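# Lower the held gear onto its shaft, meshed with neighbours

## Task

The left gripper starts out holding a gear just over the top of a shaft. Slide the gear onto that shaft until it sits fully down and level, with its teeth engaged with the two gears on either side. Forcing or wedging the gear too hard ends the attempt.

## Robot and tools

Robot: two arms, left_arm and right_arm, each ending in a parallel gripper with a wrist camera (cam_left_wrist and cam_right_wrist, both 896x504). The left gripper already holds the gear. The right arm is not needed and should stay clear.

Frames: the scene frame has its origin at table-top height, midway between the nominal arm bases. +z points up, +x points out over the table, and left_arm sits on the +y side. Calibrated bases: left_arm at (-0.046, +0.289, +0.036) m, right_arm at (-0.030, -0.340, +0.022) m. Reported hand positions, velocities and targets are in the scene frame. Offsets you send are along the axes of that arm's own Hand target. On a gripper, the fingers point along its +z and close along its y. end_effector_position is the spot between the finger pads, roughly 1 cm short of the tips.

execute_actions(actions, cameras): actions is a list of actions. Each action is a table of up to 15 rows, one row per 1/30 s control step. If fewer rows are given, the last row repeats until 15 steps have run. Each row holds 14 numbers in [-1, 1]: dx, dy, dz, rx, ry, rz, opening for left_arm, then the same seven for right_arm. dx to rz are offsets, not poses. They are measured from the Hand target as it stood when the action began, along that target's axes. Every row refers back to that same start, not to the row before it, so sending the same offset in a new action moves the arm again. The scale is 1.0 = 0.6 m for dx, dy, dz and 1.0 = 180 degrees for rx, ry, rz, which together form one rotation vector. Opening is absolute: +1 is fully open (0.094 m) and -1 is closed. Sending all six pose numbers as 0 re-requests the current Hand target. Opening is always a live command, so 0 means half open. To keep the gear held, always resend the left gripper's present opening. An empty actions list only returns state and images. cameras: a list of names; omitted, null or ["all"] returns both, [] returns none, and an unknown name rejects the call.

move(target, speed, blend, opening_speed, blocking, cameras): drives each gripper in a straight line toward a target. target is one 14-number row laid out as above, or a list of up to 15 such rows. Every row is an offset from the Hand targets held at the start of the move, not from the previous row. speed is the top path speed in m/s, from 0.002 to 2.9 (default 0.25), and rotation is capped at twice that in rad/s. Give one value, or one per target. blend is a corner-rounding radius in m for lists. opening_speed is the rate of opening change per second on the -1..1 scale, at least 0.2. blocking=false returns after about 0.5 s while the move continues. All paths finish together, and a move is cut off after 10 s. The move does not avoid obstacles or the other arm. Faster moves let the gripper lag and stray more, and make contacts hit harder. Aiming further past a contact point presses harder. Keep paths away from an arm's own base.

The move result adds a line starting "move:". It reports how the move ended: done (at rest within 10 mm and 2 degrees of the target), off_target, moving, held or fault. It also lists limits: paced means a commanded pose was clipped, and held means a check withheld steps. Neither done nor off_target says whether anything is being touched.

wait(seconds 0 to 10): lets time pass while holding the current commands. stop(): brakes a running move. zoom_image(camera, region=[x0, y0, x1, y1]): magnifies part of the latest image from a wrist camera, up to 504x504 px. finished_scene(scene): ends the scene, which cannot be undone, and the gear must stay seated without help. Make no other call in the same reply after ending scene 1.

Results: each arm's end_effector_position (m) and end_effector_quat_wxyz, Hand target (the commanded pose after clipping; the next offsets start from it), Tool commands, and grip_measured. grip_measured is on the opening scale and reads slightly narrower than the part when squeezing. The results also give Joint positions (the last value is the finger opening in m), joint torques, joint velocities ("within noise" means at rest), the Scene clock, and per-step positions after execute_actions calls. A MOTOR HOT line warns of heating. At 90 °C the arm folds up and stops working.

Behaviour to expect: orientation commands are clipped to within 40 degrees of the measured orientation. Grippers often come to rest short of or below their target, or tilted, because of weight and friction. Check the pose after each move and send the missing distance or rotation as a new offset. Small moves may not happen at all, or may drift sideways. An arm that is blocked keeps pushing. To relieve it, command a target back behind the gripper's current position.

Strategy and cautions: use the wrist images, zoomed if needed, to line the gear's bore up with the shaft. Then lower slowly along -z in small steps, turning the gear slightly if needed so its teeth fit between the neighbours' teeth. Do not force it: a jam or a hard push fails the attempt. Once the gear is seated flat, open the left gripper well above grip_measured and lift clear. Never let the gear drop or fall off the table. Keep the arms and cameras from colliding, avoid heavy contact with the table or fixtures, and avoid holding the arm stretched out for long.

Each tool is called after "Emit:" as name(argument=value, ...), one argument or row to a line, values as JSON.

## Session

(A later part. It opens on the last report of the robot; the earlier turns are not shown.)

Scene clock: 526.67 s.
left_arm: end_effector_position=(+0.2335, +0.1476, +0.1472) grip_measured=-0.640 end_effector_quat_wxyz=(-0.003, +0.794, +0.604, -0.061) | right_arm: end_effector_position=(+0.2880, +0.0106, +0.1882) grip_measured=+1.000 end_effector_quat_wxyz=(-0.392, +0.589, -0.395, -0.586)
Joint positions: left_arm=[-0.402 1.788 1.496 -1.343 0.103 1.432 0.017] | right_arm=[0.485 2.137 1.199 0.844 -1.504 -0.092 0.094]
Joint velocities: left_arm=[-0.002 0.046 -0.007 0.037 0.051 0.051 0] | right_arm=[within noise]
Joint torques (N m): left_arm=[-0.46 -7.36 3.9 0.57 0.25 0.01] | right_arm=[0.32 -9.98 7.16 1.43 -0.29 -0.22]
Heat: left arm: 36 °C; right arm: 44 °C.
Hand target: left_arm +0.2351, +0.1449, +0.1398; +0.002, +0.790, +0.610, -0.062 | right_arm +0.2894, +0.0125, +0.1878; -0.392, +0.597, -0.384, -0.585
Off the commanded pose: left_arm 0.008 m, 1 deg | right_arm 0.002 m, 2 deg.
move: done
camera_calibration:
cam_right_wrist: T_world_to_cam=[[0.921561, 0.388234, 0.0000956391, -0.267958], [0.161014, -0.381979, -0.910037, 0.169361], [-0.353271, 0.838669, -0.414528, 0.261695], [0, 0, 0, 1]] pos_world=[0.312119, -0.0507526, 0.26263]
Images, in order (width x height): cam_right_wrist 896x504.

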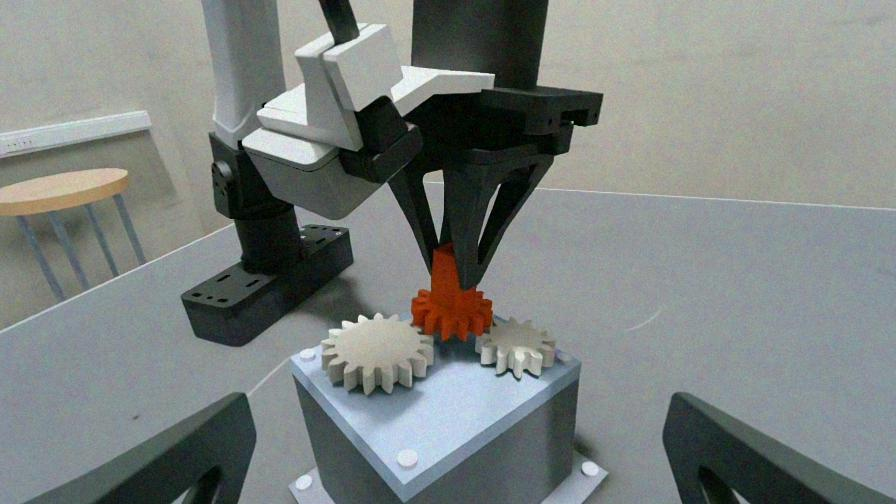

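Emit:
move(
  target=[
    [0,0,0,0,0,0.0001,-1,0,0,0,0,0,0,1],
  ],
  cameras=["cam_left_wrist"],
)

Emit:
zoom_image(
  camera="cam_left_wrist",
  region=[320, 0, 624, 171],
)

Emit:
zoom_image(
  camera="cam_left_wrist",
  region=[240, 280, 480, 460],
)

Scene clock: 541.83 s.
left_arm: end_effector_position=(+0.2335, +0.1476, +0.1472) grip_measured=-0.640 end_effector_quat_wxyz=(-0.003, +0.794, +0.605, -0.061) | right_arm: end_effector_position=(+0.2880, +0.0106, +0.1882) grip_measured=+1.000 end_effector_quat_wxyz=(-0.392, +0.589, -0.395, -0.586)
Joint positions: left_arm=[-0.402 1.788 1.496 -1.343 0.103 1.431 0.017] | right_arm=[0.485 2.137 1.199 0.844 -1.504 -0.092 0.094]
Joint velocities: within noise
Joint torques (N m): left_arm=[-0.39 -7.42 3.97 0.57 0.22 0.05] | right_arm=[0.43 -9.89 7.3 1.41 -0.28 -0.19]
Heat: left arm: 36 °C; right arm: 44 °C.
Hand target: left_arm +0.2351, +0.1449, +0.1398; +0.002, +0.790, +0.609, -0.062 | right_arm +0.2894, +0.0125, +0.1878; -0.392, +0.597, -0.384, -0.585
Off the commanded pose: left_arm 0.008 m, 1 deg | right_arm 0.002 m, 2 deg.
move: done
camera_calibration:
cam_left_wrist: T_world_to_cam=[[-0.95194, 0.298109, 0.0702874, 0.171864], [0.303582, 0.887957, 0.3455, -0.215942], [0.0405845, 0.350233, -0.935783, 0.163346], [0, 0, 0, 1]] pos_world=[0.222531, 0.0833044, 0.215384]
Images, in order (width x height): cam_left_wrist 896x504.

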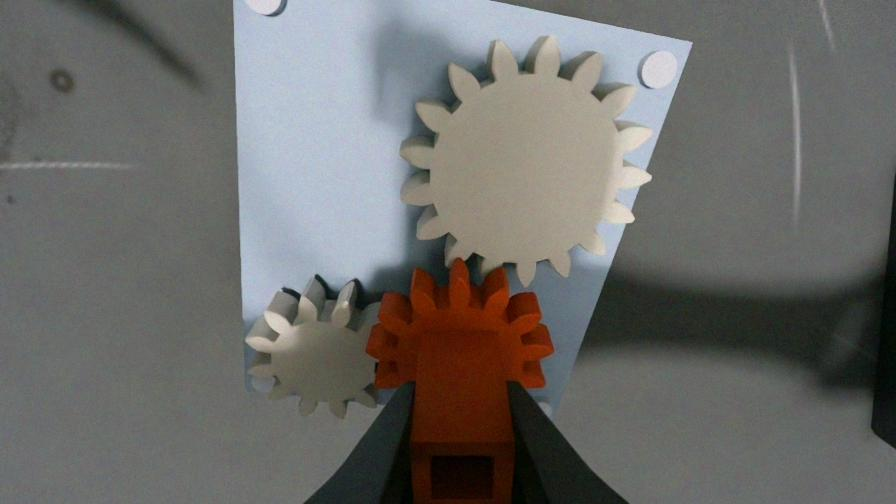

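Scaled by 1.658 from the camera's 896x504 image, which has a finer 1280x720 frame.

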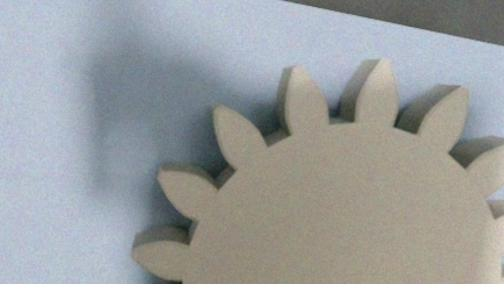

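Scaled by 2.100 from the camera's 896x504 image, which has a finer 1280x720 frame.

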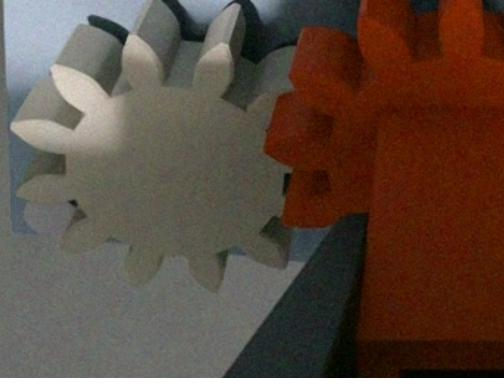

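Emit:
move(
  target=[
    [0,0,-0.027,0,0,0,-1,0,0,0,0,0,0,1],
    [0,0,-0.027,0,0,-0.065,-1,0,0,0,0,0,0,1],
  ],
  speed=[0.03,0.06],
  cameras=["cam_left_wrist"],
)

Scene clock: 687.70 s.
left_arm: end_effector_position=(+0.2338, +0.1476, +0.1502) grip_measured=-0.640 end_effector_quat_wxyz=(-0.009, +0.728, +0.683, -0.060) | right_arm: end_effector_position=(+0.2880, +0.0106, +0.1882) grip_measured=+1.000 end_effector_quat_wxyz=(-0.392, +0.589, -0.395, -0.586)
Joint positions: left_arm=[-0.402 1.788 1.509 -1.355 0.102 1.226 0.017] | right_arm=[0.485 2.137 1.199 0.844 -1.504 -0.092 0.094]
Joint velocities: within noise
Joint torques (N m): left_arm=[0.03 -7.27 8.79 0.03 0.22 0.1] | right_arm=[0.39 -9.92 7.15 1.4 -0.28 -0.2]
Heat: left arm: 36 °C; right arm: 45 °C.
Hand target: left_arm +0.2367, +0.1461, +0.1559; -0.004, +0.724, +0.687, -0.062 | right_arm +0.2894, +0.0125, +0.1878; -0.392, +0.597, -0.384, -0.585
Off the commanded pose: left_arm 0.007 m, 1 deg | right_arm 0.002 m, 2 deg.
move: done
camera_calibration:
cam_left_wrist: T_world_to_cam=[[-0.991344, 0.0978885, 0.0874928, 0.208128], [0.123171, 0.92414, 0.361656, -0.182811], [-0.0454536, 0.369302, -0.928197, 0.182366], [0, 0, 0, 1]] pos_world=[0.237133, 0.0812219, 0.217176]
Images, in order (width x height): cam_left_wrist 896x504.

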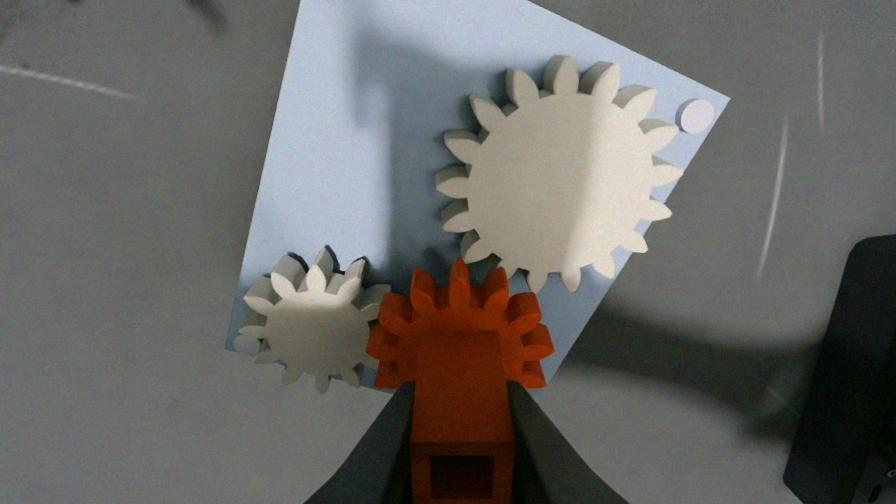

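Emit:
move(
  target=[
    [-0.0003,0.0019,0,0.0096,0.0017,0,-1,0,0,0,0,0,0,1],
    [-0.0003,0.0019,0.0245,0.0096,0.0017,0,-1,0,0,0,0,0,0,1],
  ],
  speed=[0.03,0.03],
  cameras=["cam_right_wrist"],
)

Emit:
zoom_image(
  camera="cam_right_wrist",
  region=[360, 230, 560, 400],
)

Scene clock: 702.90 s.
left_arm: end_effector_position=(+0.2343, +0.1474, +0.1469) grip_measured=-0.640 end_effector_quat_wxyz=(-0.021, +0.726, +0.684, -0.066) | right_arm: end_effector_position=(+0.2880, +0.0106, +0.1882) grip_measured=+1.000 end_effector_quat_wxyz=(-0.392, +0.589, -0.395, -0.586)
Joint positions: left_arm=[-0.401 1.817 1.529 -1.374 0.105 1.225 0.017] | right_arm=[0.485 2.137 1.199 0.844 -1.504 -0.092 0.094]
Joint velocities: within noise
Joint torques (N m): left_arm=[-0.13 -7.34 5.01 0.4 0.26 0.14] | right_arm=[0.47 -9.89 7.31 1.41 -0.27 -0.19]
Heat: left arm: 36 °C; right arm: 45 °C.
Hand target: left_arm +0.2364, +0.1447, +0.1412; -0.016, +0.724, +0.686, -0.070 | right_arm +0.2894, +0.0125, +0.1878; -0.392, +0.597, -0.384, -0.585
Off the commanded pose: left_arm 0.007 m, 1 deg | right_arm 0.002 m, 2 deg.
move: done
camera_calibration:
cam_right_wrist: T_world_to_cam=[[0.921561, 0.388234, 0.0000956391, -0.267958], [0.161014, -0.381979, -0.910037, 0.169361], [-0.353271, 0.838669, -0.414528, 0.261695], [0, 0, 0, 1]] pos_world=[0.312119, -0.0507526, 0.26263]
Images, in order (width x height): cam_right_wrist 896x504.

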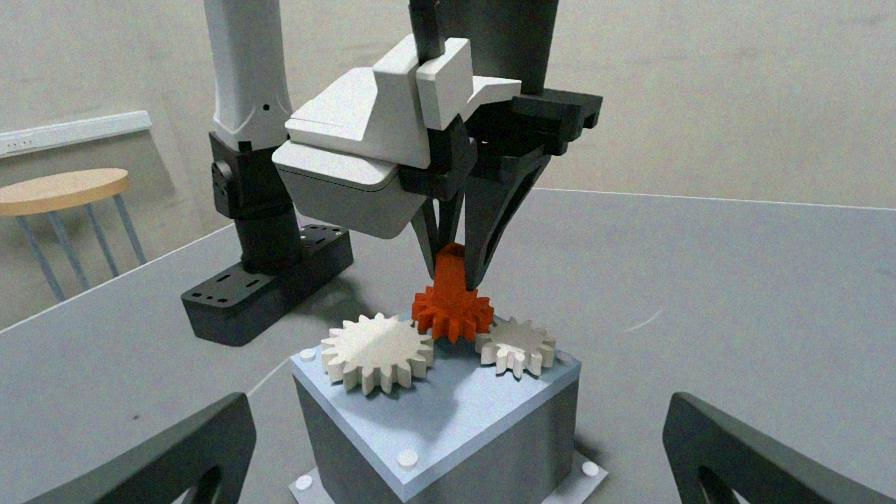

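Scaled by 2.520 from the camera's 896x504 image, which has a finer 1280x720 frame.

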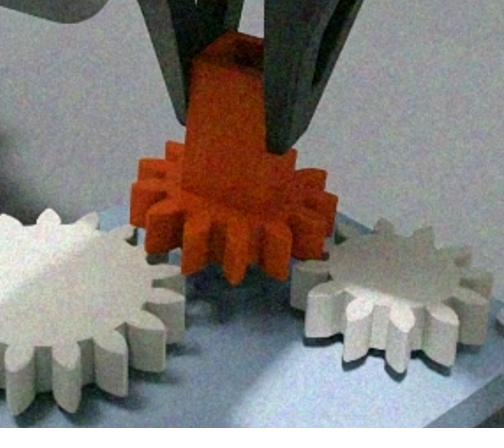

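Emit:
move(
  target=[
    [0,0,0.0025,0,0,0,-1,0,0,0,0,0,0,1],
    [0,0,0.0025,0,0,-0.044,-1,0,0,0,0,0,0,1],
  ],
  speed=[0.03,0.04],
  cameras=["cam_right_wrist","cam_left_wrist"],
)

Emit:
zoom_image(
  camera="cam_right_wrist",
  region=[360, 230, 560, 400],
)

Scene clock: 714.57 s.
left_arm: end_effector_position=(+0.2344, +0.1473, +0.1462) grip_measured=-0.640 end_effector_quat_wxyz=(-0.025, +0.679, +0.731, -0.065) | right_arm: end_effector_position=(+0.2880, +0.0106, +0.1882) grip_measured=+1.000 end_effector_quat_wxyz=(-0.392, +0.589, -0.395, -0.586)
Joint positions: left_arm=[-0.4 1.817 1.526 -1.37 0.106 1.092 0.017] | right_arm=[0.485 2.137 1.199 0.844 -1.504 -0.092 0.094]
Joint velocities: within noise
Joint torques (N m): left_arm=[-0.27 -7.16 4.75 0.44 0.25 0.11] | right_arm=[0.4 -9.88 7.27 1.44 -0.28 -0.19]
Heat: left arm: 36 °C; right arm: 45 °C.
Hand target: left_arm +0.2362, +0.1446, +0.1397; -0.021, +0.675, +0.734, -0.069 | right_arm +0.2894, +0.0125, +0.1878; -0.392, +0.597, -0.384, -0.585
Off the commanded pose: left_arm 0.007 m, 1 deg | right_arm 0.002 m, 2 deg.
move: done
camera_calibration:
cam_left_wrist: T_world_to_cam=[[-0.991703, -0.0393005, 0.122391, 0.224255], [0.010275, 0.924837, 0.380225, -0.157429], [-0.128135, 0.378328, -0.91676, 0.195087], [0, 0, 0, 1]] pos_world=[0.249009, 0.0806025, 0.21126]
cam_right_wrist: T_world_to_cam=[[0.921561, 0.388234, 0.0000956391, -0.267958], [0.161014, -0.381979, -0.910037, 0.169361], [-0.353271, 0.838669, -0.414528, 0.261695], [0, 0, 0, 1]] pos_world=[0.312119, -0.0507526, 0.26263]

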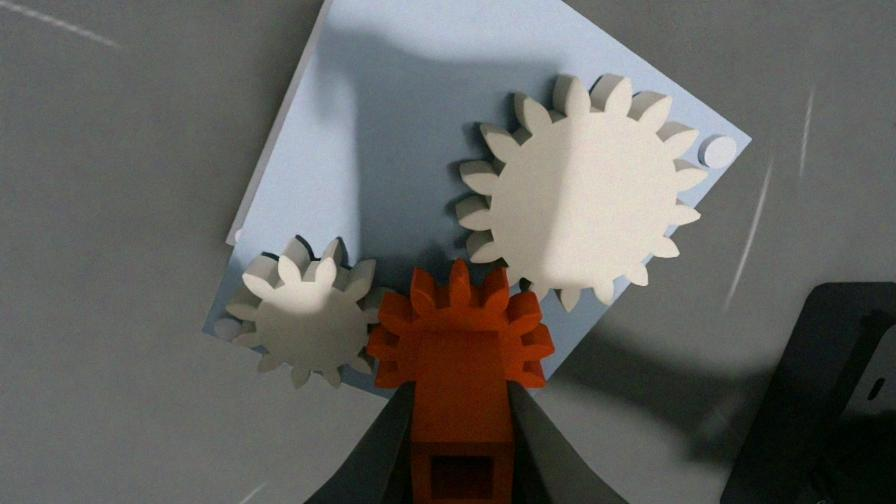

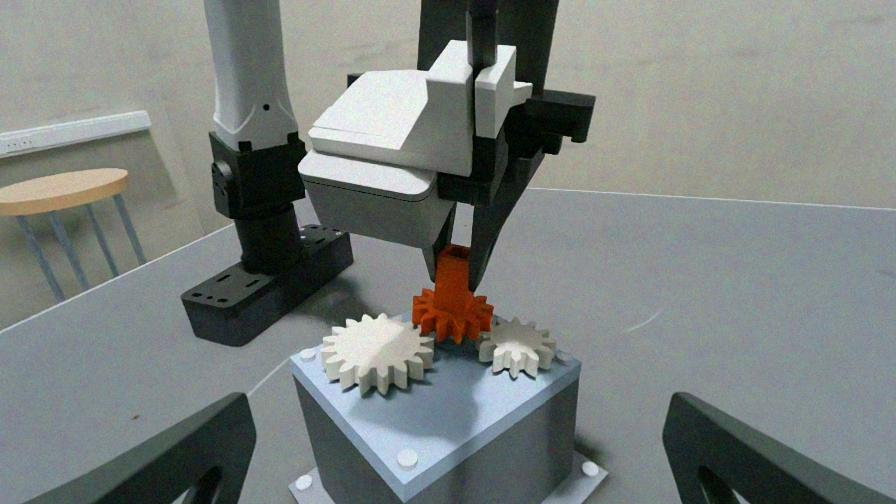

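Scaled by 2.520 from the camera's 896x504 image, which has a finer 1280x720 frame.

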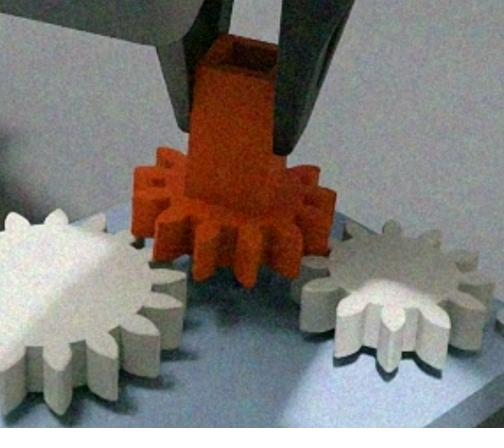

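Emit:
move(
  target=[
    [0.0006,-0.0018,0.003,-0.0092,-0.003,0,-1,0,0,0,0,0,0,1],
    [0.0012,-0.0037,0.003,-0.0184,-0.0059,0,-1,0,0,0,0,0,0,1],
  ],
  speed=[0.03,0.03],
  cameras=["cam_right_wrist","cam_left_wrist"],
)

Emit:
zoom_image(
  camera="cam_right_wrist",
  region=[360, 230, 560, 400],
)

Scene clock: 730.07 s.
left_arm: end_effector_position=(+0.2328, +0.1480, +0.1460) grip_measured=-0.640 end_effector_quat_wxyz=(+0.002, +0.675, +0.736, -0.055) | right_arm: end_effector_position=(+0.2880, +0.0106, +0.1882) grip_measured=+1.000 end_effector_quat_wxyz=(-0.392, +0.589, -0.395, -0.586)
Joint positions: left_arm=[-0.4 1.756 1.453 -1.301 0.106 1.076 0.017] | right_arm=[0.485 2.137 1.199 0.844 -1.504 -0.092 0.094]
Joint velocities: within noise
Joint torques (N m): left_arm=[-1.05 -7.19 3.99 0.69 0.11 0.08] | right_arm=[0.36 -9.99 7.31 1.41 -0.3 -0.2]
Heat: left arm: 36 °C; right arm: 45 °C.
Hand target: left_arm +0.2337, +0.1450, +0.1382; +0.005, +0.675, +0.736, -0.054 | right_arm +0.2894, +0.0125, +0.1878; -0.392, +0.597, -0.384, -0.585
Off the commanded pose: left_arm 0.008 m, 0 deg | right_arm 0.002 m, 2 deg.
move: done
camera_calibration:
cam_left_wrist: T_world_to_cam=[[-0.996065, -0.0522362, 0.0716009, 0.233132], [-0.0230438, 0.932712, 0.359886, -0.148399], [-0.0855821, 0.35682, -0.930245, 0.189703], [0, 0, 0, 1]] pos_world=[0.24503, 0.0829012, 0.213185]
cam_right_wrist: T_world_to_cam=[[0.921561, 0.388234, 0.0000956391, -0.267958], [0.161014, -0.381979, -0.910037, 0.169361], [-0.353271, 0.838669, -0.414528, 0.261695], [0, 0, 0, 1]] pos_world=[0.312119, -0.0507526, 0.26263]

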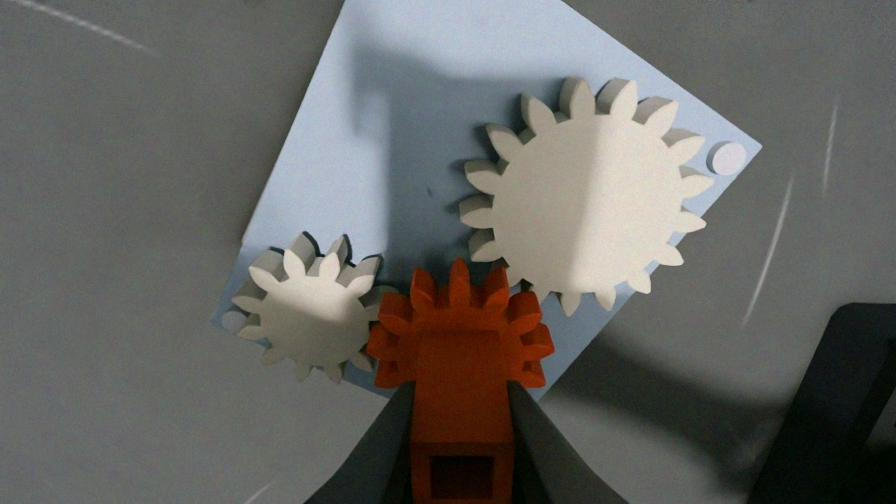

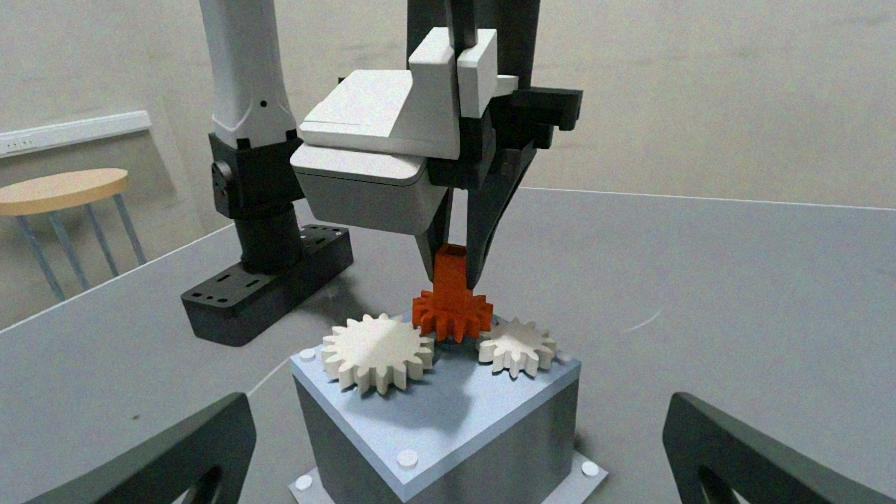

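Scaled by 2.520 from the camera's 896x504 image, which has a finer 1280x720 frame.

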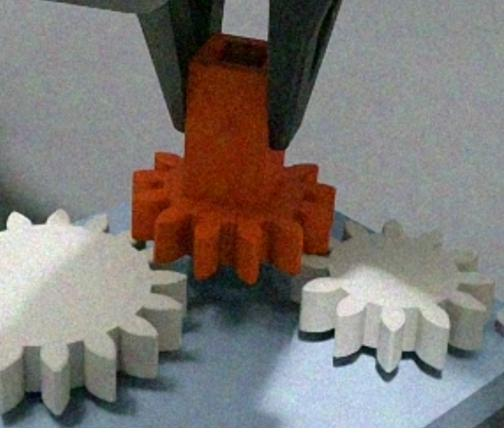

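Emit:
move(
  target=[
    [0,0,0.001,0,0,0.025,-1,0,0,0,0,0,0,1],
    [0,0,0.001,0,0,-0.025,-1,0,0,0,0,0,0,1],
    [0,0,0.001,0,0,0.0,-1,0,0,0,0,0,0,1],
  ],
  speed=[0.04,0.04,0.04],
  cameras=["cam_right_wrist"],
)

Emit:
zoom_image(
  camera="cam_right_wrist",
  region=[360, 230, 560, 400],
)

Scene clock: 741.70 s.
left_arm: end_effector_position=(+0.2330, +0.1479, +0.1460) grip_measured=-0.640 end_effector_quat_wxyz=(+0.002, +0.667, +0.743, -0.055) | right_arm: end_effector_position=(+0.2880, +0.0106, +0.1882) grip_measured=+1.000 end_effector_quat_wxyz=(-0.392, +0.589, -0.395, -0.586)
Joint positions: left_arm=[-0.4 1.756 1.453 -1.3 0.106 1.055 0.017] | right_arm=[0.485 2.137 1.199 0.844 -1.504 -0.092 0.094]
Joint velocities: within noise
Joint torques (N m): left_arm=[-0.98 -7.13 3.77 0.7 0.12 0.29] | right_arm=[0.32 -9.83 7.3 1.42 -0.27 -0.21]
Heat: left arm: 36 °C; right arm: 45 °C.
Hand target: left_arm +0.2337, +0.1449, +0.1376; +0.005, +0.675, +0.736, -0.054 | right_arm +0.2894, +0.0125, +0.1878; -0.392, +0.597, -0.384, -0.585
Off the commanded pose: left_arm 0.009 m, 1 deg | right_arm 0.002 m, 2 deg.
move: done
camera_calibration:
cam_right_wrist: T_world_to_cam=[[0.921561, 0.388234, 0.0000956391, -0.267958], [0.161014, -0.381979, -0.910037, 0.169361], [-0.353271, 0.838669, -0.414528, 0.261695], [0, 0, 0, 1]] pos_world=[0.312119, -0.0507526, 0.26263]
Images, in order (width x height): cam_right_wrist 896x504.

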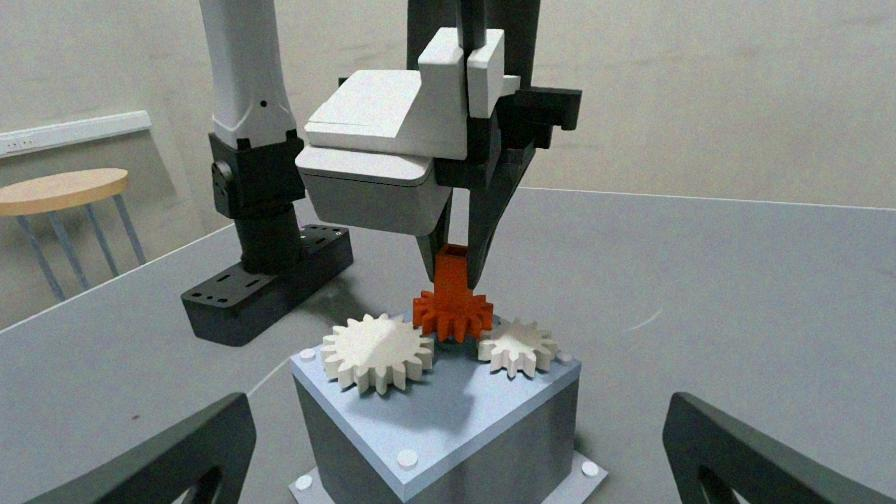

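Scaled by 2.520 from the camera's 896x504 image, which has a finer 1280x720 frame.

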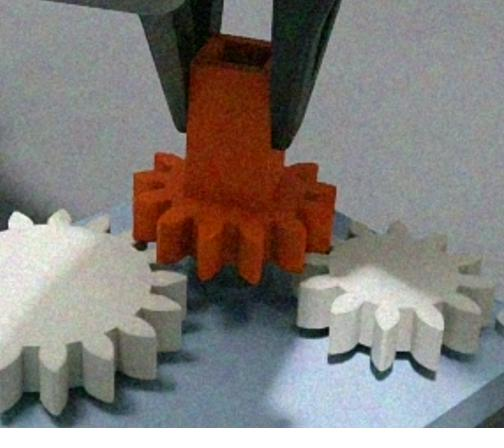

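Emit:
move(
  target=[
    [0,0,0,0,0,-0.002,-1,0,0,0,0,0,0,1],
  ],
  cameras=["cam_left_wrist"],
)

Emit:
zoom_image(
  camera="cam_left_wrist",
  region=[440, 60, 720, 320],
)

Emit:
zoom_image(
  camera="cam_left_wrist",
  region=[200, 220, 480, 400],
)

Scene clock: 751.77 s.
left_arm: end_effector_position=(+0.2330, +0.1479, +0.1460) grip_measured=-0.640 end_effector_quat_wxyz=(+0.002, +0.667, +0.743, -0.055) | right_arm: end_effector_position=(+0.2880, +0.0106, +0.1882) grip_measured=+1.000 end_effector_quat_wxyz=(-0.392, +0.589, -0.395, -0.586)
Joint positions: left_arm=[-0.4 1.756 1.453 -1.3 0.106 1.056 0.017] | right_arm=[0.485 2.137 1.199 0.844 -1.504 -0.092 0.094]
Joint velocities: within noise
Joint torques (N m): left_arm=[-1.02 -7.15 3.64 0.7 0.16 0.25] | right_arm=[0.34 -9.85 7.27 1.42 -0.27 -0.21]
Heat: left arm: 36 °C; right arm: 45 °C.
Hand target: left_arm +0.2337, +0.1449, +0.1376; +0.005, +0.673, +0.738, -0.054 | right_arm +0.2894, +0.0125, +0.1878; -0.392, +0.597, -0.384, -0.585
Off the commanded pose: left_arm 0.009 m, 1 deg | right_arm 0.002 m, 2 deg.
move: done
camera_calibration:
cam_left_wrist: T_world_to_cam=[[-0.994704, -0.0727689, 0.0725913, 0.235894], [-0.0418105, 0.931632, 0.360991, -0.143947], [-0.0938972, 0.356044, -0.92974, 0.191714], [0, 0, 0, 1]] pos_world=[0.246628, 0.0830125, 0.213084]
Images, in order (width x height): cam_left_wrist 896x504.

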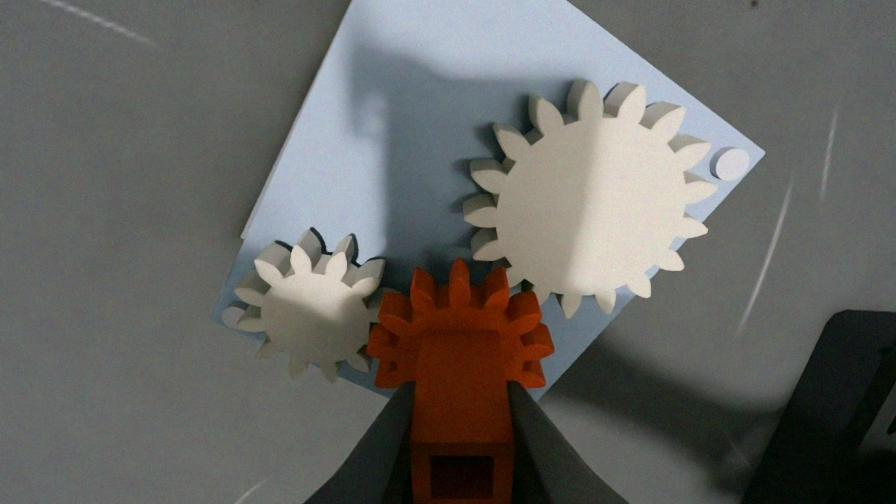

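Scaled by 1.800 from the camera's 896x504 image, which has a finer 1280x720 frame.

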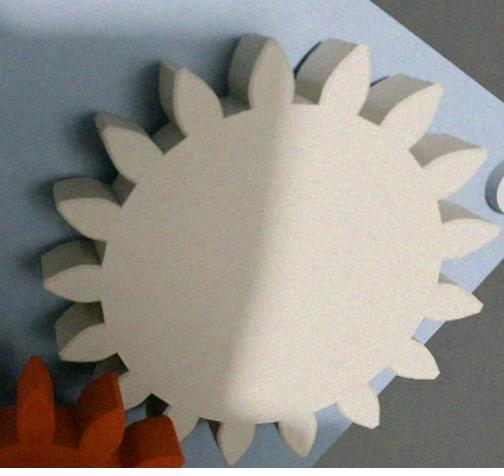

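Scaled by 1.800 from the camera's 896x504 image, which has a finer 1280x720 frame.

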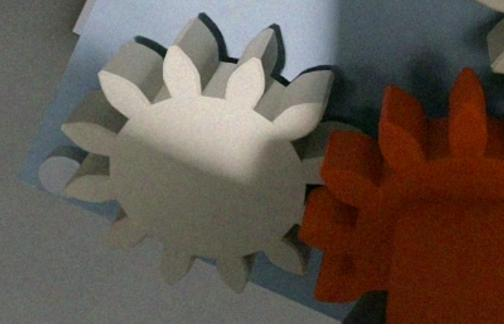

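Emit:
move(
  target=[
    [0,0,-0.022,0,0,0,-1,0,0,0,0,0,0,1],
    [0,0,-0.022,0,0,-0.026,-1,0,0,0,0,0,0,1],
    [0,0,0.0,0,0,-0.026,-1,0,0,0,0,0,0,1],
  ],
  speed=[0.03,0.03,0.03],
  cameras=["cam_right_wrist"],
)

Emit:
zoom_image(
  camera="cam_right_wrist",
  region=[360, 230, 560, 400],
)

Scene clock: 818.97 s.
left_arm: end_effector_position=(+0.2326, +0.1480, +0.1459) grip_measured=-0.640 end_effector_quat_wxyz=(+0.000, +0.642, +0.765, -0.055) | right_arm: end_effector_position=(+0.2880, +0.0106, +0.1882) grip_measured=+1.000 end_effector_quat_wxyz=(-0.392, +0.589, -0.395, -0.586)
Joint positions: left_arm=[-0.4 1.754 1.452 -1.3 0.106 0.988 0.017] | right_arm=[0.485 2.137 1.199 0.844 -1.504 -0.092 0.094]
Joint velocities: within noise
Joint torques (N m): left_arm=[-1.03 -7.1 3.81 0.7 0.15 0.09] | right_arm=[0.44 -9.95 7.34 1.43 -0.29 -0.19]
Heat: left arm: 36 °C; right arm: 45 °C.
Hand target: left_arm +0.2337, +0.1449, +0.1376; +0.003, +0.642, +0.765, -0.054 | right_arm +0.2894, +0.0125, +0.1878; -0.392, +0.597, -0.384, -0.585
Off the commanded pose: left_arm 0.009 m, 0 deg | right_arm 0.002 m, 2 deg.
move: done
camera_calibration:
cam_right_wrist: T_world_to_cam=[[0.921561, 0.388234, 0.0000956391, -0.267958], [0.161014, -0.381979, -0.910037, 0.169361], [-0.353271, 0.838669, -0.414528, 0.261695], [0, 0, 0, 1]] pos_world=[0.312119, -0.0507526, 0.26263]
Images, in order (width x height): cam_right_wrist 896x504.

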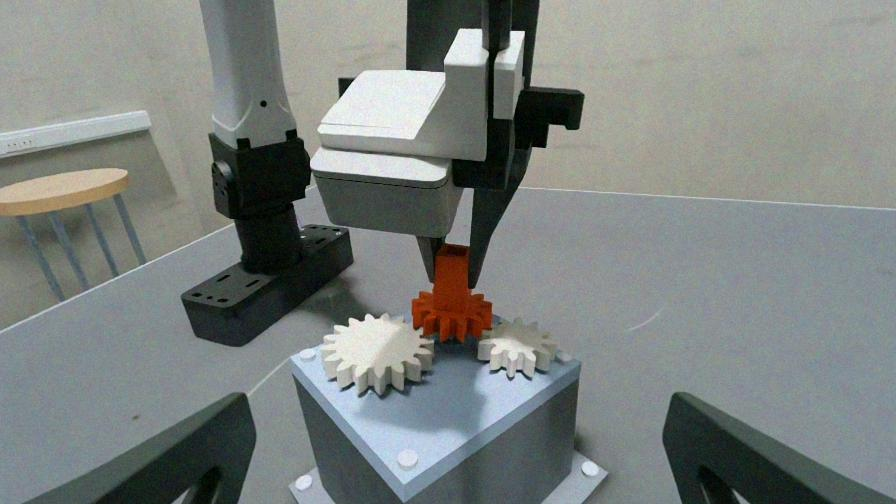

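Scaled by 2.520 from the camera's 896x504 image, which has a finer 1280x720 frame.

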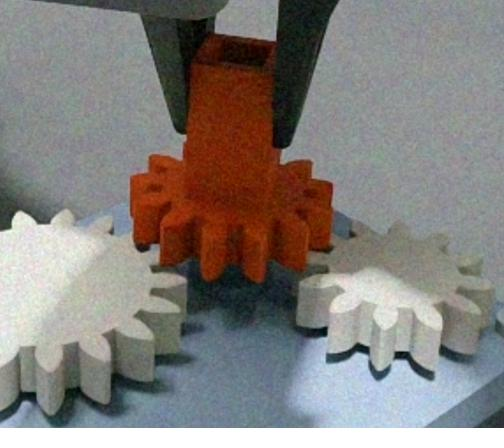

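Emit:
move(
  target=[
    [0,0,-0.031,0,0,0,-1,0,0,0,0,0,0,1],
    [0,0,-0.031,0,0,-0.025,-1,0,0,0,0,0,0,1],
    [0,0,0.0,0,0,-0.025,-1,0,0,0,0,0,0,1],
  ],
  speed=[0.02,0.02,0.03],
  cameras=["cam_right_wrist"],
)

Emit:
zoom_image(
  camera="cam_right_wrist",
  region=[360, 230, 560, 400],
)

Scene clock: 837.60 s.
left_arm: end_effector_position=(+0.2324, +0.1483, +0.1465) grip_measured=-0.640 end_effector_quat_wxyz=(-0.002, +0.611, +0.789, -0.055) | right_arm: end_effector_position=(+0.2880, +0.0106, +0.1882) grip_measured=+1.000 end_effector_quat_wxyz=(-0.392, +0.589, -0.395, -0.586)
Joint positions: left_arm=[-0.4 1.753 1.452 -1.301 0.105 0.909 0.017] | right_arm=[0.485 2.137 1.199 0.844 -1.504 -0.092 0.094]
Joint velocities: within noise
Joint torques (N m): left_arm=[-1.07 -6.86 3.82 0.71 0.15 0.11] | right_arm=[0.24 -9.89 7.2 1.38 -0.28 -0.22]
Heat: left arm: 35 °C; right arm: 45 °C.
Hand target: left_arm +0.2337, +0.1449, +0.1376; +0.000, +0.611, +0.790, -0.054 | right_arm +0.2894, +0.0125, +0.1878; -0.392, +0.597, -0.384, -0.585
Off the commanded pose: left_arm 0.010 m, 0 deg | right_arm 0.002 m, 2 deg.
move: done
camera_calibration:
cam_right_wrist: T_world_to_cam=[[0.921561, 0.388234, 0.0000956391, -0.267958], [0.161014, -0.381979, -0.910037, 0.169361], [-0.353271, 0.838669, -0.414528, 0.261695], [0, 0, 0, 1]] pos_world=[0.312119, -0.0507526, 0.26263]
Images, in order (width x height): cam_right_wrist 896x504.

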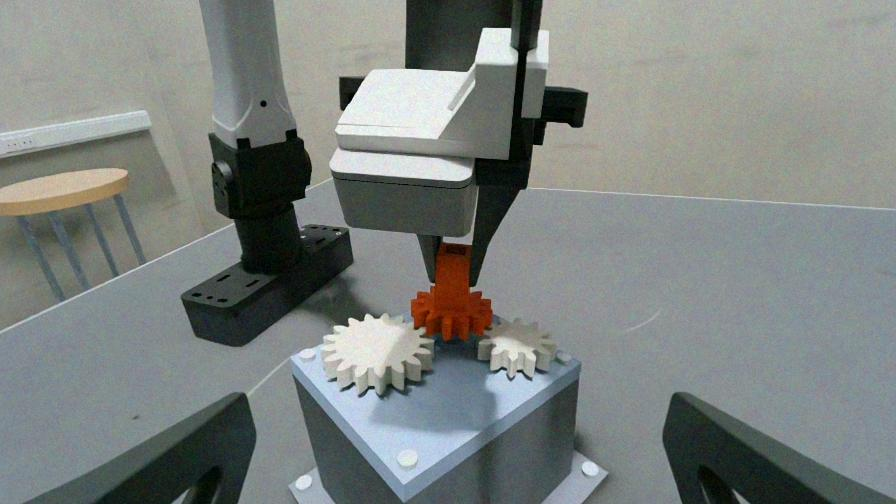

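Scaled by 2.520 from the camera's 896x504 image, which has a finer 1280x720 frame.

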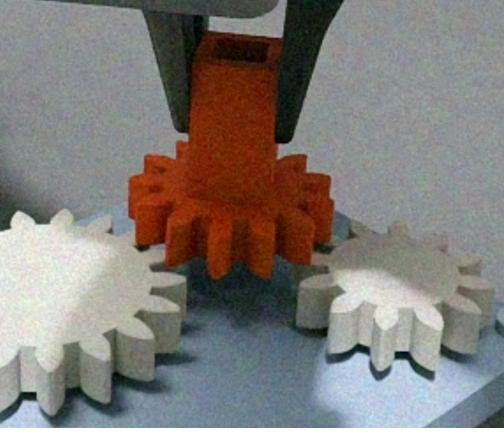

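Emit:
move(
  target=[
    [0,0,-0.031,0,0,0,-1,0,0,0,0,0,0,1],
    [0,0,-0.031,0,0,0.012,-1,0,0,0,0,0,0,1],
    [0,0,0.0,0,0,0.012,-1,0,0,0,0,0,0,1],
  ],
  speed=[0.03,0.03,0.03],
  cameras=[],
)

Emit:
move(
  target=[
    [0,0,-0.031,0,0,0,-1,0,0,0,0,0,0,1],
    [0,0,-0.031,0,0,0.012,-1,0,0,0,0,0,0,1],
    [0,0,0.0,0,0,0.012,-1,0,0,0,0,0,0,1],
  ],
  speed=[0.03,0.03,0.03],
  cameras=[],
)

Emit:
move(
  target=[
    [0,0,-0.031,0,0,0,-1,0,0,0,0,0,0,1],
    [0,0,-0.031,0,0,0.012,-1,0,0,0,0,0,0,1],
    [0,0,0.0,0,0,0.012,-1,0,0,0,0,0,0,1],
  ],
  speed=[0.03,0.03,0.03],
  cameras=["cam_right_wrist"],
)

Emit:
zoom_image(
  camera="cam_right_wrist",
  region=[360, 230, 560, 400],
)

Scene clock: 854.53 s.
left_arm: end_effector_position=(+0.2323, +0.1484, +0.1465) grip_measured=-0.640 end_effector_quat_wxyz=(-0.002, +0.620, +0.783, -0.055) | right_arm: end_effector_position=(+0.2880, +0.0106, +0.1882) grip_measured=+1.000 end_effector_quat_wxyz=(-0.392, +0.589, -0.395, -0.586)
Joint positions: left_arm=[-0.4 1.752 1.451 -1.301 0.105 0.931 0.017] | right_arm=[0.485 2.137 1.199 0.844 -1.504 -0.092 0.094]
Joint velocities: within noise
Joint torques (N m): left_arm=[-0.95 -6.87 3.93 0.74 0.15 0.25] | right_arm=[0.29 -9.91 7.25 1.42 -0.28 -0.21]
Heat: left arm: 34 °C; right arm: 45 °C.
Hand target: left_arm +0.2337, +0.1449, +0.1376; +0.002, +0.626, +0.778, -0.054 | right_arm +0.2894, +0.0125, +0.1878; -0.392, +0.597, -0.384, -0.585
Off the commanded pose: left_arm 0.010 m, 1 deg | right_arm 0.002 m, 2 deg.
move: done
No camera images: "cameras" was empty.

Scene clock: 856.63 s.
left_arm: end_effector_position=(+0.2323, +0.1484, +0.1465) grip_measured=-0.640 end_effector_quat_wxyz=(-0.001, +0.635, +0.771, -0.055) | right_arm: end_effector_position=(+0.2880, +0.0106, +0.1882) grip_measured=+1.000 end_effector_quat_wxyz=(-0.392, +0.589, -0.395, -0.586)
Joint positions: left_arm=[-0.4 1.752 1.451 -1.302 0.105 0.969 0.017] | right_arm=[0.485 2.137 1.199 0.844 -1.504 -0.092 0.094]
Joint velocities: within noise
Joint torques (N m): left_arm=[-0.99 -6.87 3.9 0.72 0.15 0.23] | right_arm=[0.34 -9.89 7.16 1.4 -0.27 -0.19]
Heat: left arm: 34 °C; right arm: 45 °C.
Hand target: left_arm +0.2337, +0.1449, +0.1376; +0.003, +0.641, +0.766, -0.054 | right_arm +0.2894, +0.0125, +0.1878; -0.392, +0.597, -0.384, -0.585
Off the commanded pose: left_arm 0.010 m, 1 deg | right_arm 0.002 m, 2 deg.
move: done
No camera images: "cameras" was empty.

Scene clock: 858.73 s.
left_arm: end_effector_position=(+0.2330, +0.1480, +0.1461) grip_measured=-0.640 end_effector_quat_wxyz=(+0.002, +0.649, +0.759, -0.055) | right_arm: end_effector_position=(+0.2880, +0.0106, +0.1882) grip_measured=+1.000 end_effector_quat_wxyz=(-0.392, +0.589, -0.395, -0.586)
Joint positions: left_arm=[-0.4 1.752 1.45 -1.297 0.105 1.006 0.017] | right_arm=[0.485 2.137 1.199 0.844 -1.504 -0.092 0.094]
Joint velocities: within noise
Joint torques (N m): left_arm=[-0.98 -6.89 4.05 0.67 0.13 0.24] | right_arm=[0.23 -9.83 7.16 1.4 -0.28 -0.2]
Heat: left arm: 34 °C; right arm: 45 °C.
Hand target: left_arm +0.2338, +0.1449, +0.1377; +0.004, +0.655, +0.754, -0.054 | right_arm +0.2894, +0.0125, +0.1878; -0.392, +0.597, -0.384, -0.585
Off the commanded pose: left_arm 0.009 m, 1 deg | right_arm 0.002 m, 2 deg.
move: done
camera_calibration:
cam_right_wrist: T_world_to_cam=[[0.921561, 0.388234, 0.0000956391, -0.267958], [0.161014, -0.381979, -0.910037, 0.169361], [-0.353271, 0.838669, -0.414528, 0.261695], [0, 0, 0, 1]] pos_world=[0.312119, -0.0507526, 0.26263]
Images, in order (width x height): cam_right_wrist 896x504.

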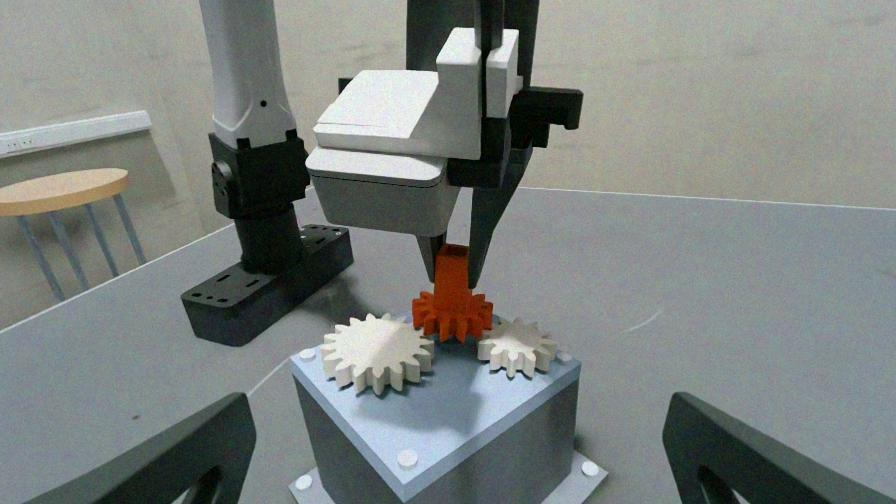

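Scaled by 2.520 from the camera's 896x504 image, which has a finer 1280x720 frame.

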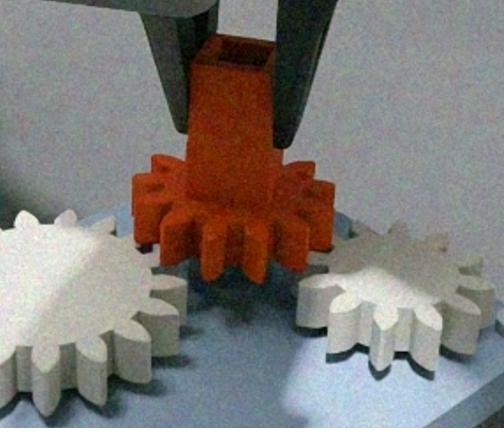

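Emit:
move(
  target=[
    [0,0,-0.031,0,0,0,-1,0,0,0,0,0,0,1],
    [0,0,-0.031,0,0,0.012,-1,0,0,0,0,0,0,1],
    [0,0,0.0,0,0,0.012,-1,0,0,0,0,0,0,1],
  ],
  speed=[0.03,0.03,0.03],
  cameras=[],
)

Emit:
move(
  target=[
    [0,0,-0.031,0,0,0,-1,0,0,0,0,0,0,1],
    [0,0,-0.031,0,0,0.012,-1,0,0,0,0,0,0,1],
    [0,0,0.0,0,0,0.012,-1,0,0,0,0,0,0,1],
  ],
  speed=[0.03,0.03,0.03],
  cameras=[],
)

Emit:
move(
  target=[
    [0,0,-0.031,0,0,0,-1,0,0,0,0,0,0,1],
    [0,0,-0.031,0,0,0.012,-1,0,0,0,0,0,0,1],
    [0,0,0.0,0,0,0.012,-1,0,0,0,0,0,0,1],
  ],
  speed=[0.03,0.03,0.03],
  cameras=["cam_right_wrist"],
)

Emit:
zoom_image(
  camera="cam_right_wrist",
  region=[360, 230, 560, 400],
)

Scene clock: 876.07 s.
left_arm: end_effector_position=(+0.2329, +0.1480, +0.1461) grip_measured=-0.640 end_effector_quat_wxyz=(+0.003, +0.663, +0.746, -0.055) | right_arm: end_effector_position=(+0.2880, +0.0106, +0.1882) grip_measured=+1.000 end_effector_quat_wxyz=(-0.392, +0.589, -0.395, -0.586)
Joint positions: left_arm=[-0.4 1.752 1.45 -1.297 0.106 1.044 0.017] | right_arm=[0.485 2.137 1.199 0.844 -1.504 -0.092 0.094]
Joint velocities: within noise
Joint torques (N m): left_arm=[-1.09 -6.84 4.12 0.67 0.13 0.23] | right_arm=[0.36 -9.91 7.2 1.42 -0.29 -0.2]
Heat: left arm: 34 °C; right arm: 45 °C.
Hand target: left_arm +0.2337, +0.1449, +0.1377; +0.005, +0.669, +0.741, -0.054 | right_arm +0.2894, +0.0125, +0.1878; -0.392, +0.597, -0.384, -0.585
Off the commanded pose: left_arm 0.009 m, 1 deg | right_arm 0.002 m, 2 deg.
move: done
No camera images: "cameras" was empty.

Scene clock: 878.17 s.
left_arm: end_effector_position=(+0.2329, +0.1480, +0.1461) grip_measured=-0.640 end_effector_quat_wxyz=(+0.004, +0.677, +0.734, -0.055) | right_arm: end_effector_position=(+0.2880, +0.0106, +0.1882) grip_measured=+1.000 end_effector_quat_wxyz=(-0.392, +0.589, -0.395, -0.586)
Joint positions: left_arm=[-0.4 1.752 1.45 -1.297 0.106 1.082 0.017] | right_arm=[0.485 2.137 1.199 0.844 -1.504 -0.092 0.094]
Joint velocities: within noise
Joint torques (N m): left_arm=[-0.98 -6.91 4.05 0.69 0.16 0.25] | right_arm=[0.38 -9.95 7.31 1.42 -0.27 -0.2]
Heat: left arm: 34 °C; right arm: 45 °C.
Hand target: left_arm +0.2337, +0.1449, +0.1377; +0.006, +0.683, +0.728, -0.054 | right_arm +0.2894, +0.0125, +0.1878; -0.392, +0.597, -0.384, -0.585
Off the commanded pose: left_arm 0.009 m, 1 deg | right_arm 0.002 m, 2 deg.
move: done
No camera images: "cameras" was empty.

Scene clock: 880.27 s.
left_arm: end_effector_position=(+0.2329, +0.1480, +0.1461) grip_measured=-0.640 end_effector_quat_wxyz=(+0.005, +0.691, +0.721, -0.054) | right_arm: end_effector_position=(+0.2880, +0.0106, +0.1882) grip_measured=+1.000 end_effector_quat_wxyz=(-0.392, +0.589, -0.395, -0.586)
Joint positions: left_arm=[-0.4 1.752 1.45 -1.297 0.105 1.119 0.017] | right_arm=[0.485 2.137 1.199 0.844 -1.504 -0.092 0.094]
Joint velocities: within noise
Joint torques (N m): left_arm=[-1.01 -6.9 3.96 0.69 0.16 0.26] | right_arm=[0.35 -9.95 7.24 1.41 -0.29 -0.2]
Heat: left arm: 34 °C; right arm: 45 °C.
Hand target: left_arm +0.2337, +0.1449, +0.1377; +0.007, +0.696, +0.716, -0.054 | right_arm +0.2894, +0.0125, +0.1878; -0.392, +0.597, -0.384, -0.585
Off the commanded pose: left_arm 0.009 m, 1 deg | right_arm 0.002 m, 2 deg.
move: done
camera_calibration:
cam_right_wrist: T_world_to_cam=[[0.921561, 0.388234, 0.0000956391, -0.267958], [0.161014, -0.381979, -0.910037, 0.169361], [-0.353271, 0.838669, -0.414528, 0.261695], [0, 0, 0, 1]] pos_world=[0.312119, -0.0507526, 0.26263]
Images, in order (width x height): cam_right_wrist 896x504.

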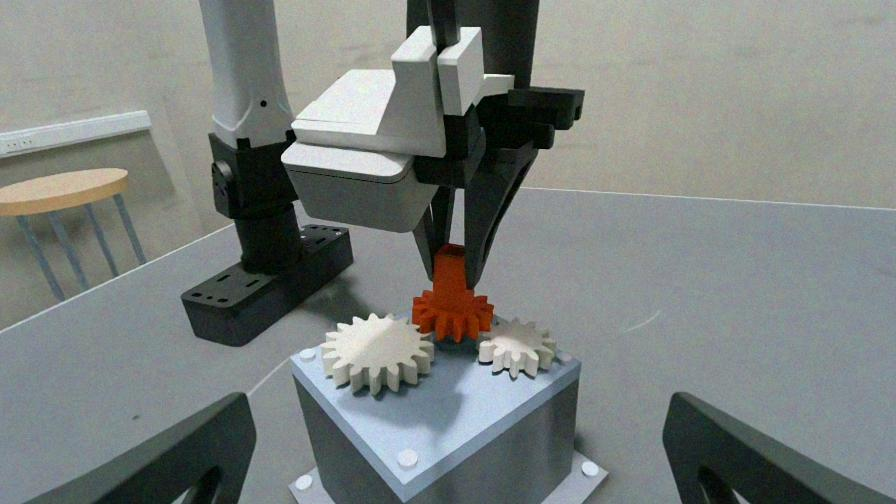

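Scaled by 2.520 from the camera's 896x504 image, which has a finer 1280x720 frame.

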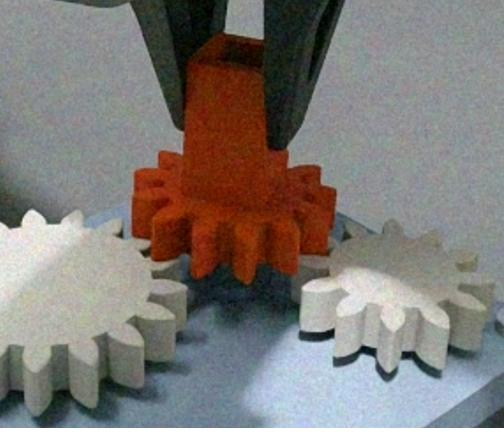

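Emit:
move(
  target=[0,0,-0.031,0,0,0,-1,0,0,0,0,0,0,1],
  speed=[0.03],
  cameras=["cam_left_wrist"],
)

Emit:
zoom_image(
  camera="cam_left_wrist",
  region=[440, 60, 720, 320],
)

Emit:
zoom_image(
  camera="cam_left_wrist",
  region=[200, 220, 480, 400],
)

Scene clock: 893.07 s.
left_arm: end_effector_position=(+0.2328, +0.1482, +0.1507) grip_measured=-0.640 end_effector_quat_wxyz=(+0.004, +0.692, +0.720, -0.054) | right_arm: end_effector_position=(+0.2880, +0.0106, +0.1882) grip_measured=+1.000 end_effector_quat_wxyz=(-0.392, +0.589, -0.395, -0.586)
Joint positions: left_arm=[-0.4 1.752 1.468 -1.317 0.105 1.122 0.017] | right_arm=[0.485 2.137 1.199 0.844 -1.504 -0.092 0.094]
Joint velocities: within noise
Joint torques (N m): left_arm=[-0.44 -7.08 8.85 0.07 0.14 0.29] | right_arm=[0.39 -10.03 7.3 1.43 -0.28 -0.21]
Heat: left arm: 34 °C; right arm: 45 °C.
Hand target: left_arm +0.2349, +0.1465, +0.1561; +0.007, +0.696, +0.716, -0.054 | right_arm +0.2894, +0.0125, +0.1878; -0.392, +0.597, -0.384, -0.585
Off the commanded pose: left_arm 0.006 m, 1 deg | right_arm 0.002 m, 2 deg.
move: done
camera_calibration:
cam_left_wrist: T_world_to_cam=[[-0.99783, -0.0066455, 0.0655054, 0.227364], [0.0171881, 0.934104, 0.356587, -0.159406], [-0.0635586, 0.356939, -0.931963, 0.189213], [0, 0, 0, 1]] pos_world=[0.241637, 0.0828754, 0.218288]
Images, in order (width x height): cam_left_wrist 896x504.

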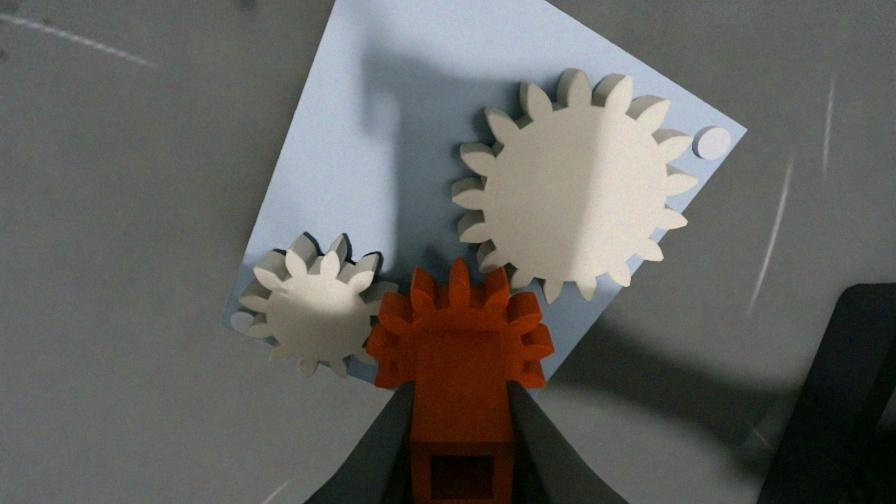

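Scaled by 1.800 from the camera's 896x504 image, which has a finer 1280x720 frame.

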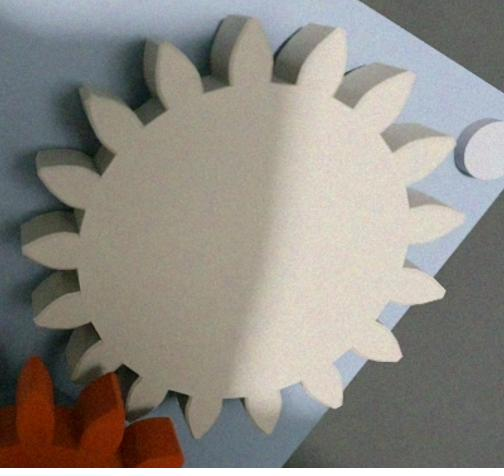

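Scaled by 1.800 from the camera's 896x504 image, which has a finer 1280x720 frame.

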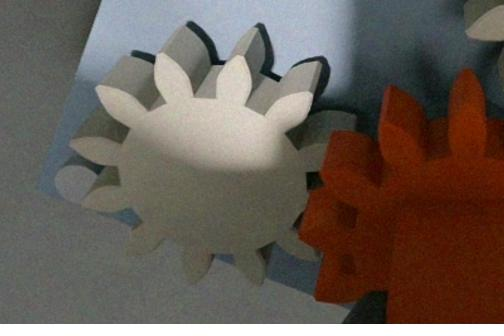

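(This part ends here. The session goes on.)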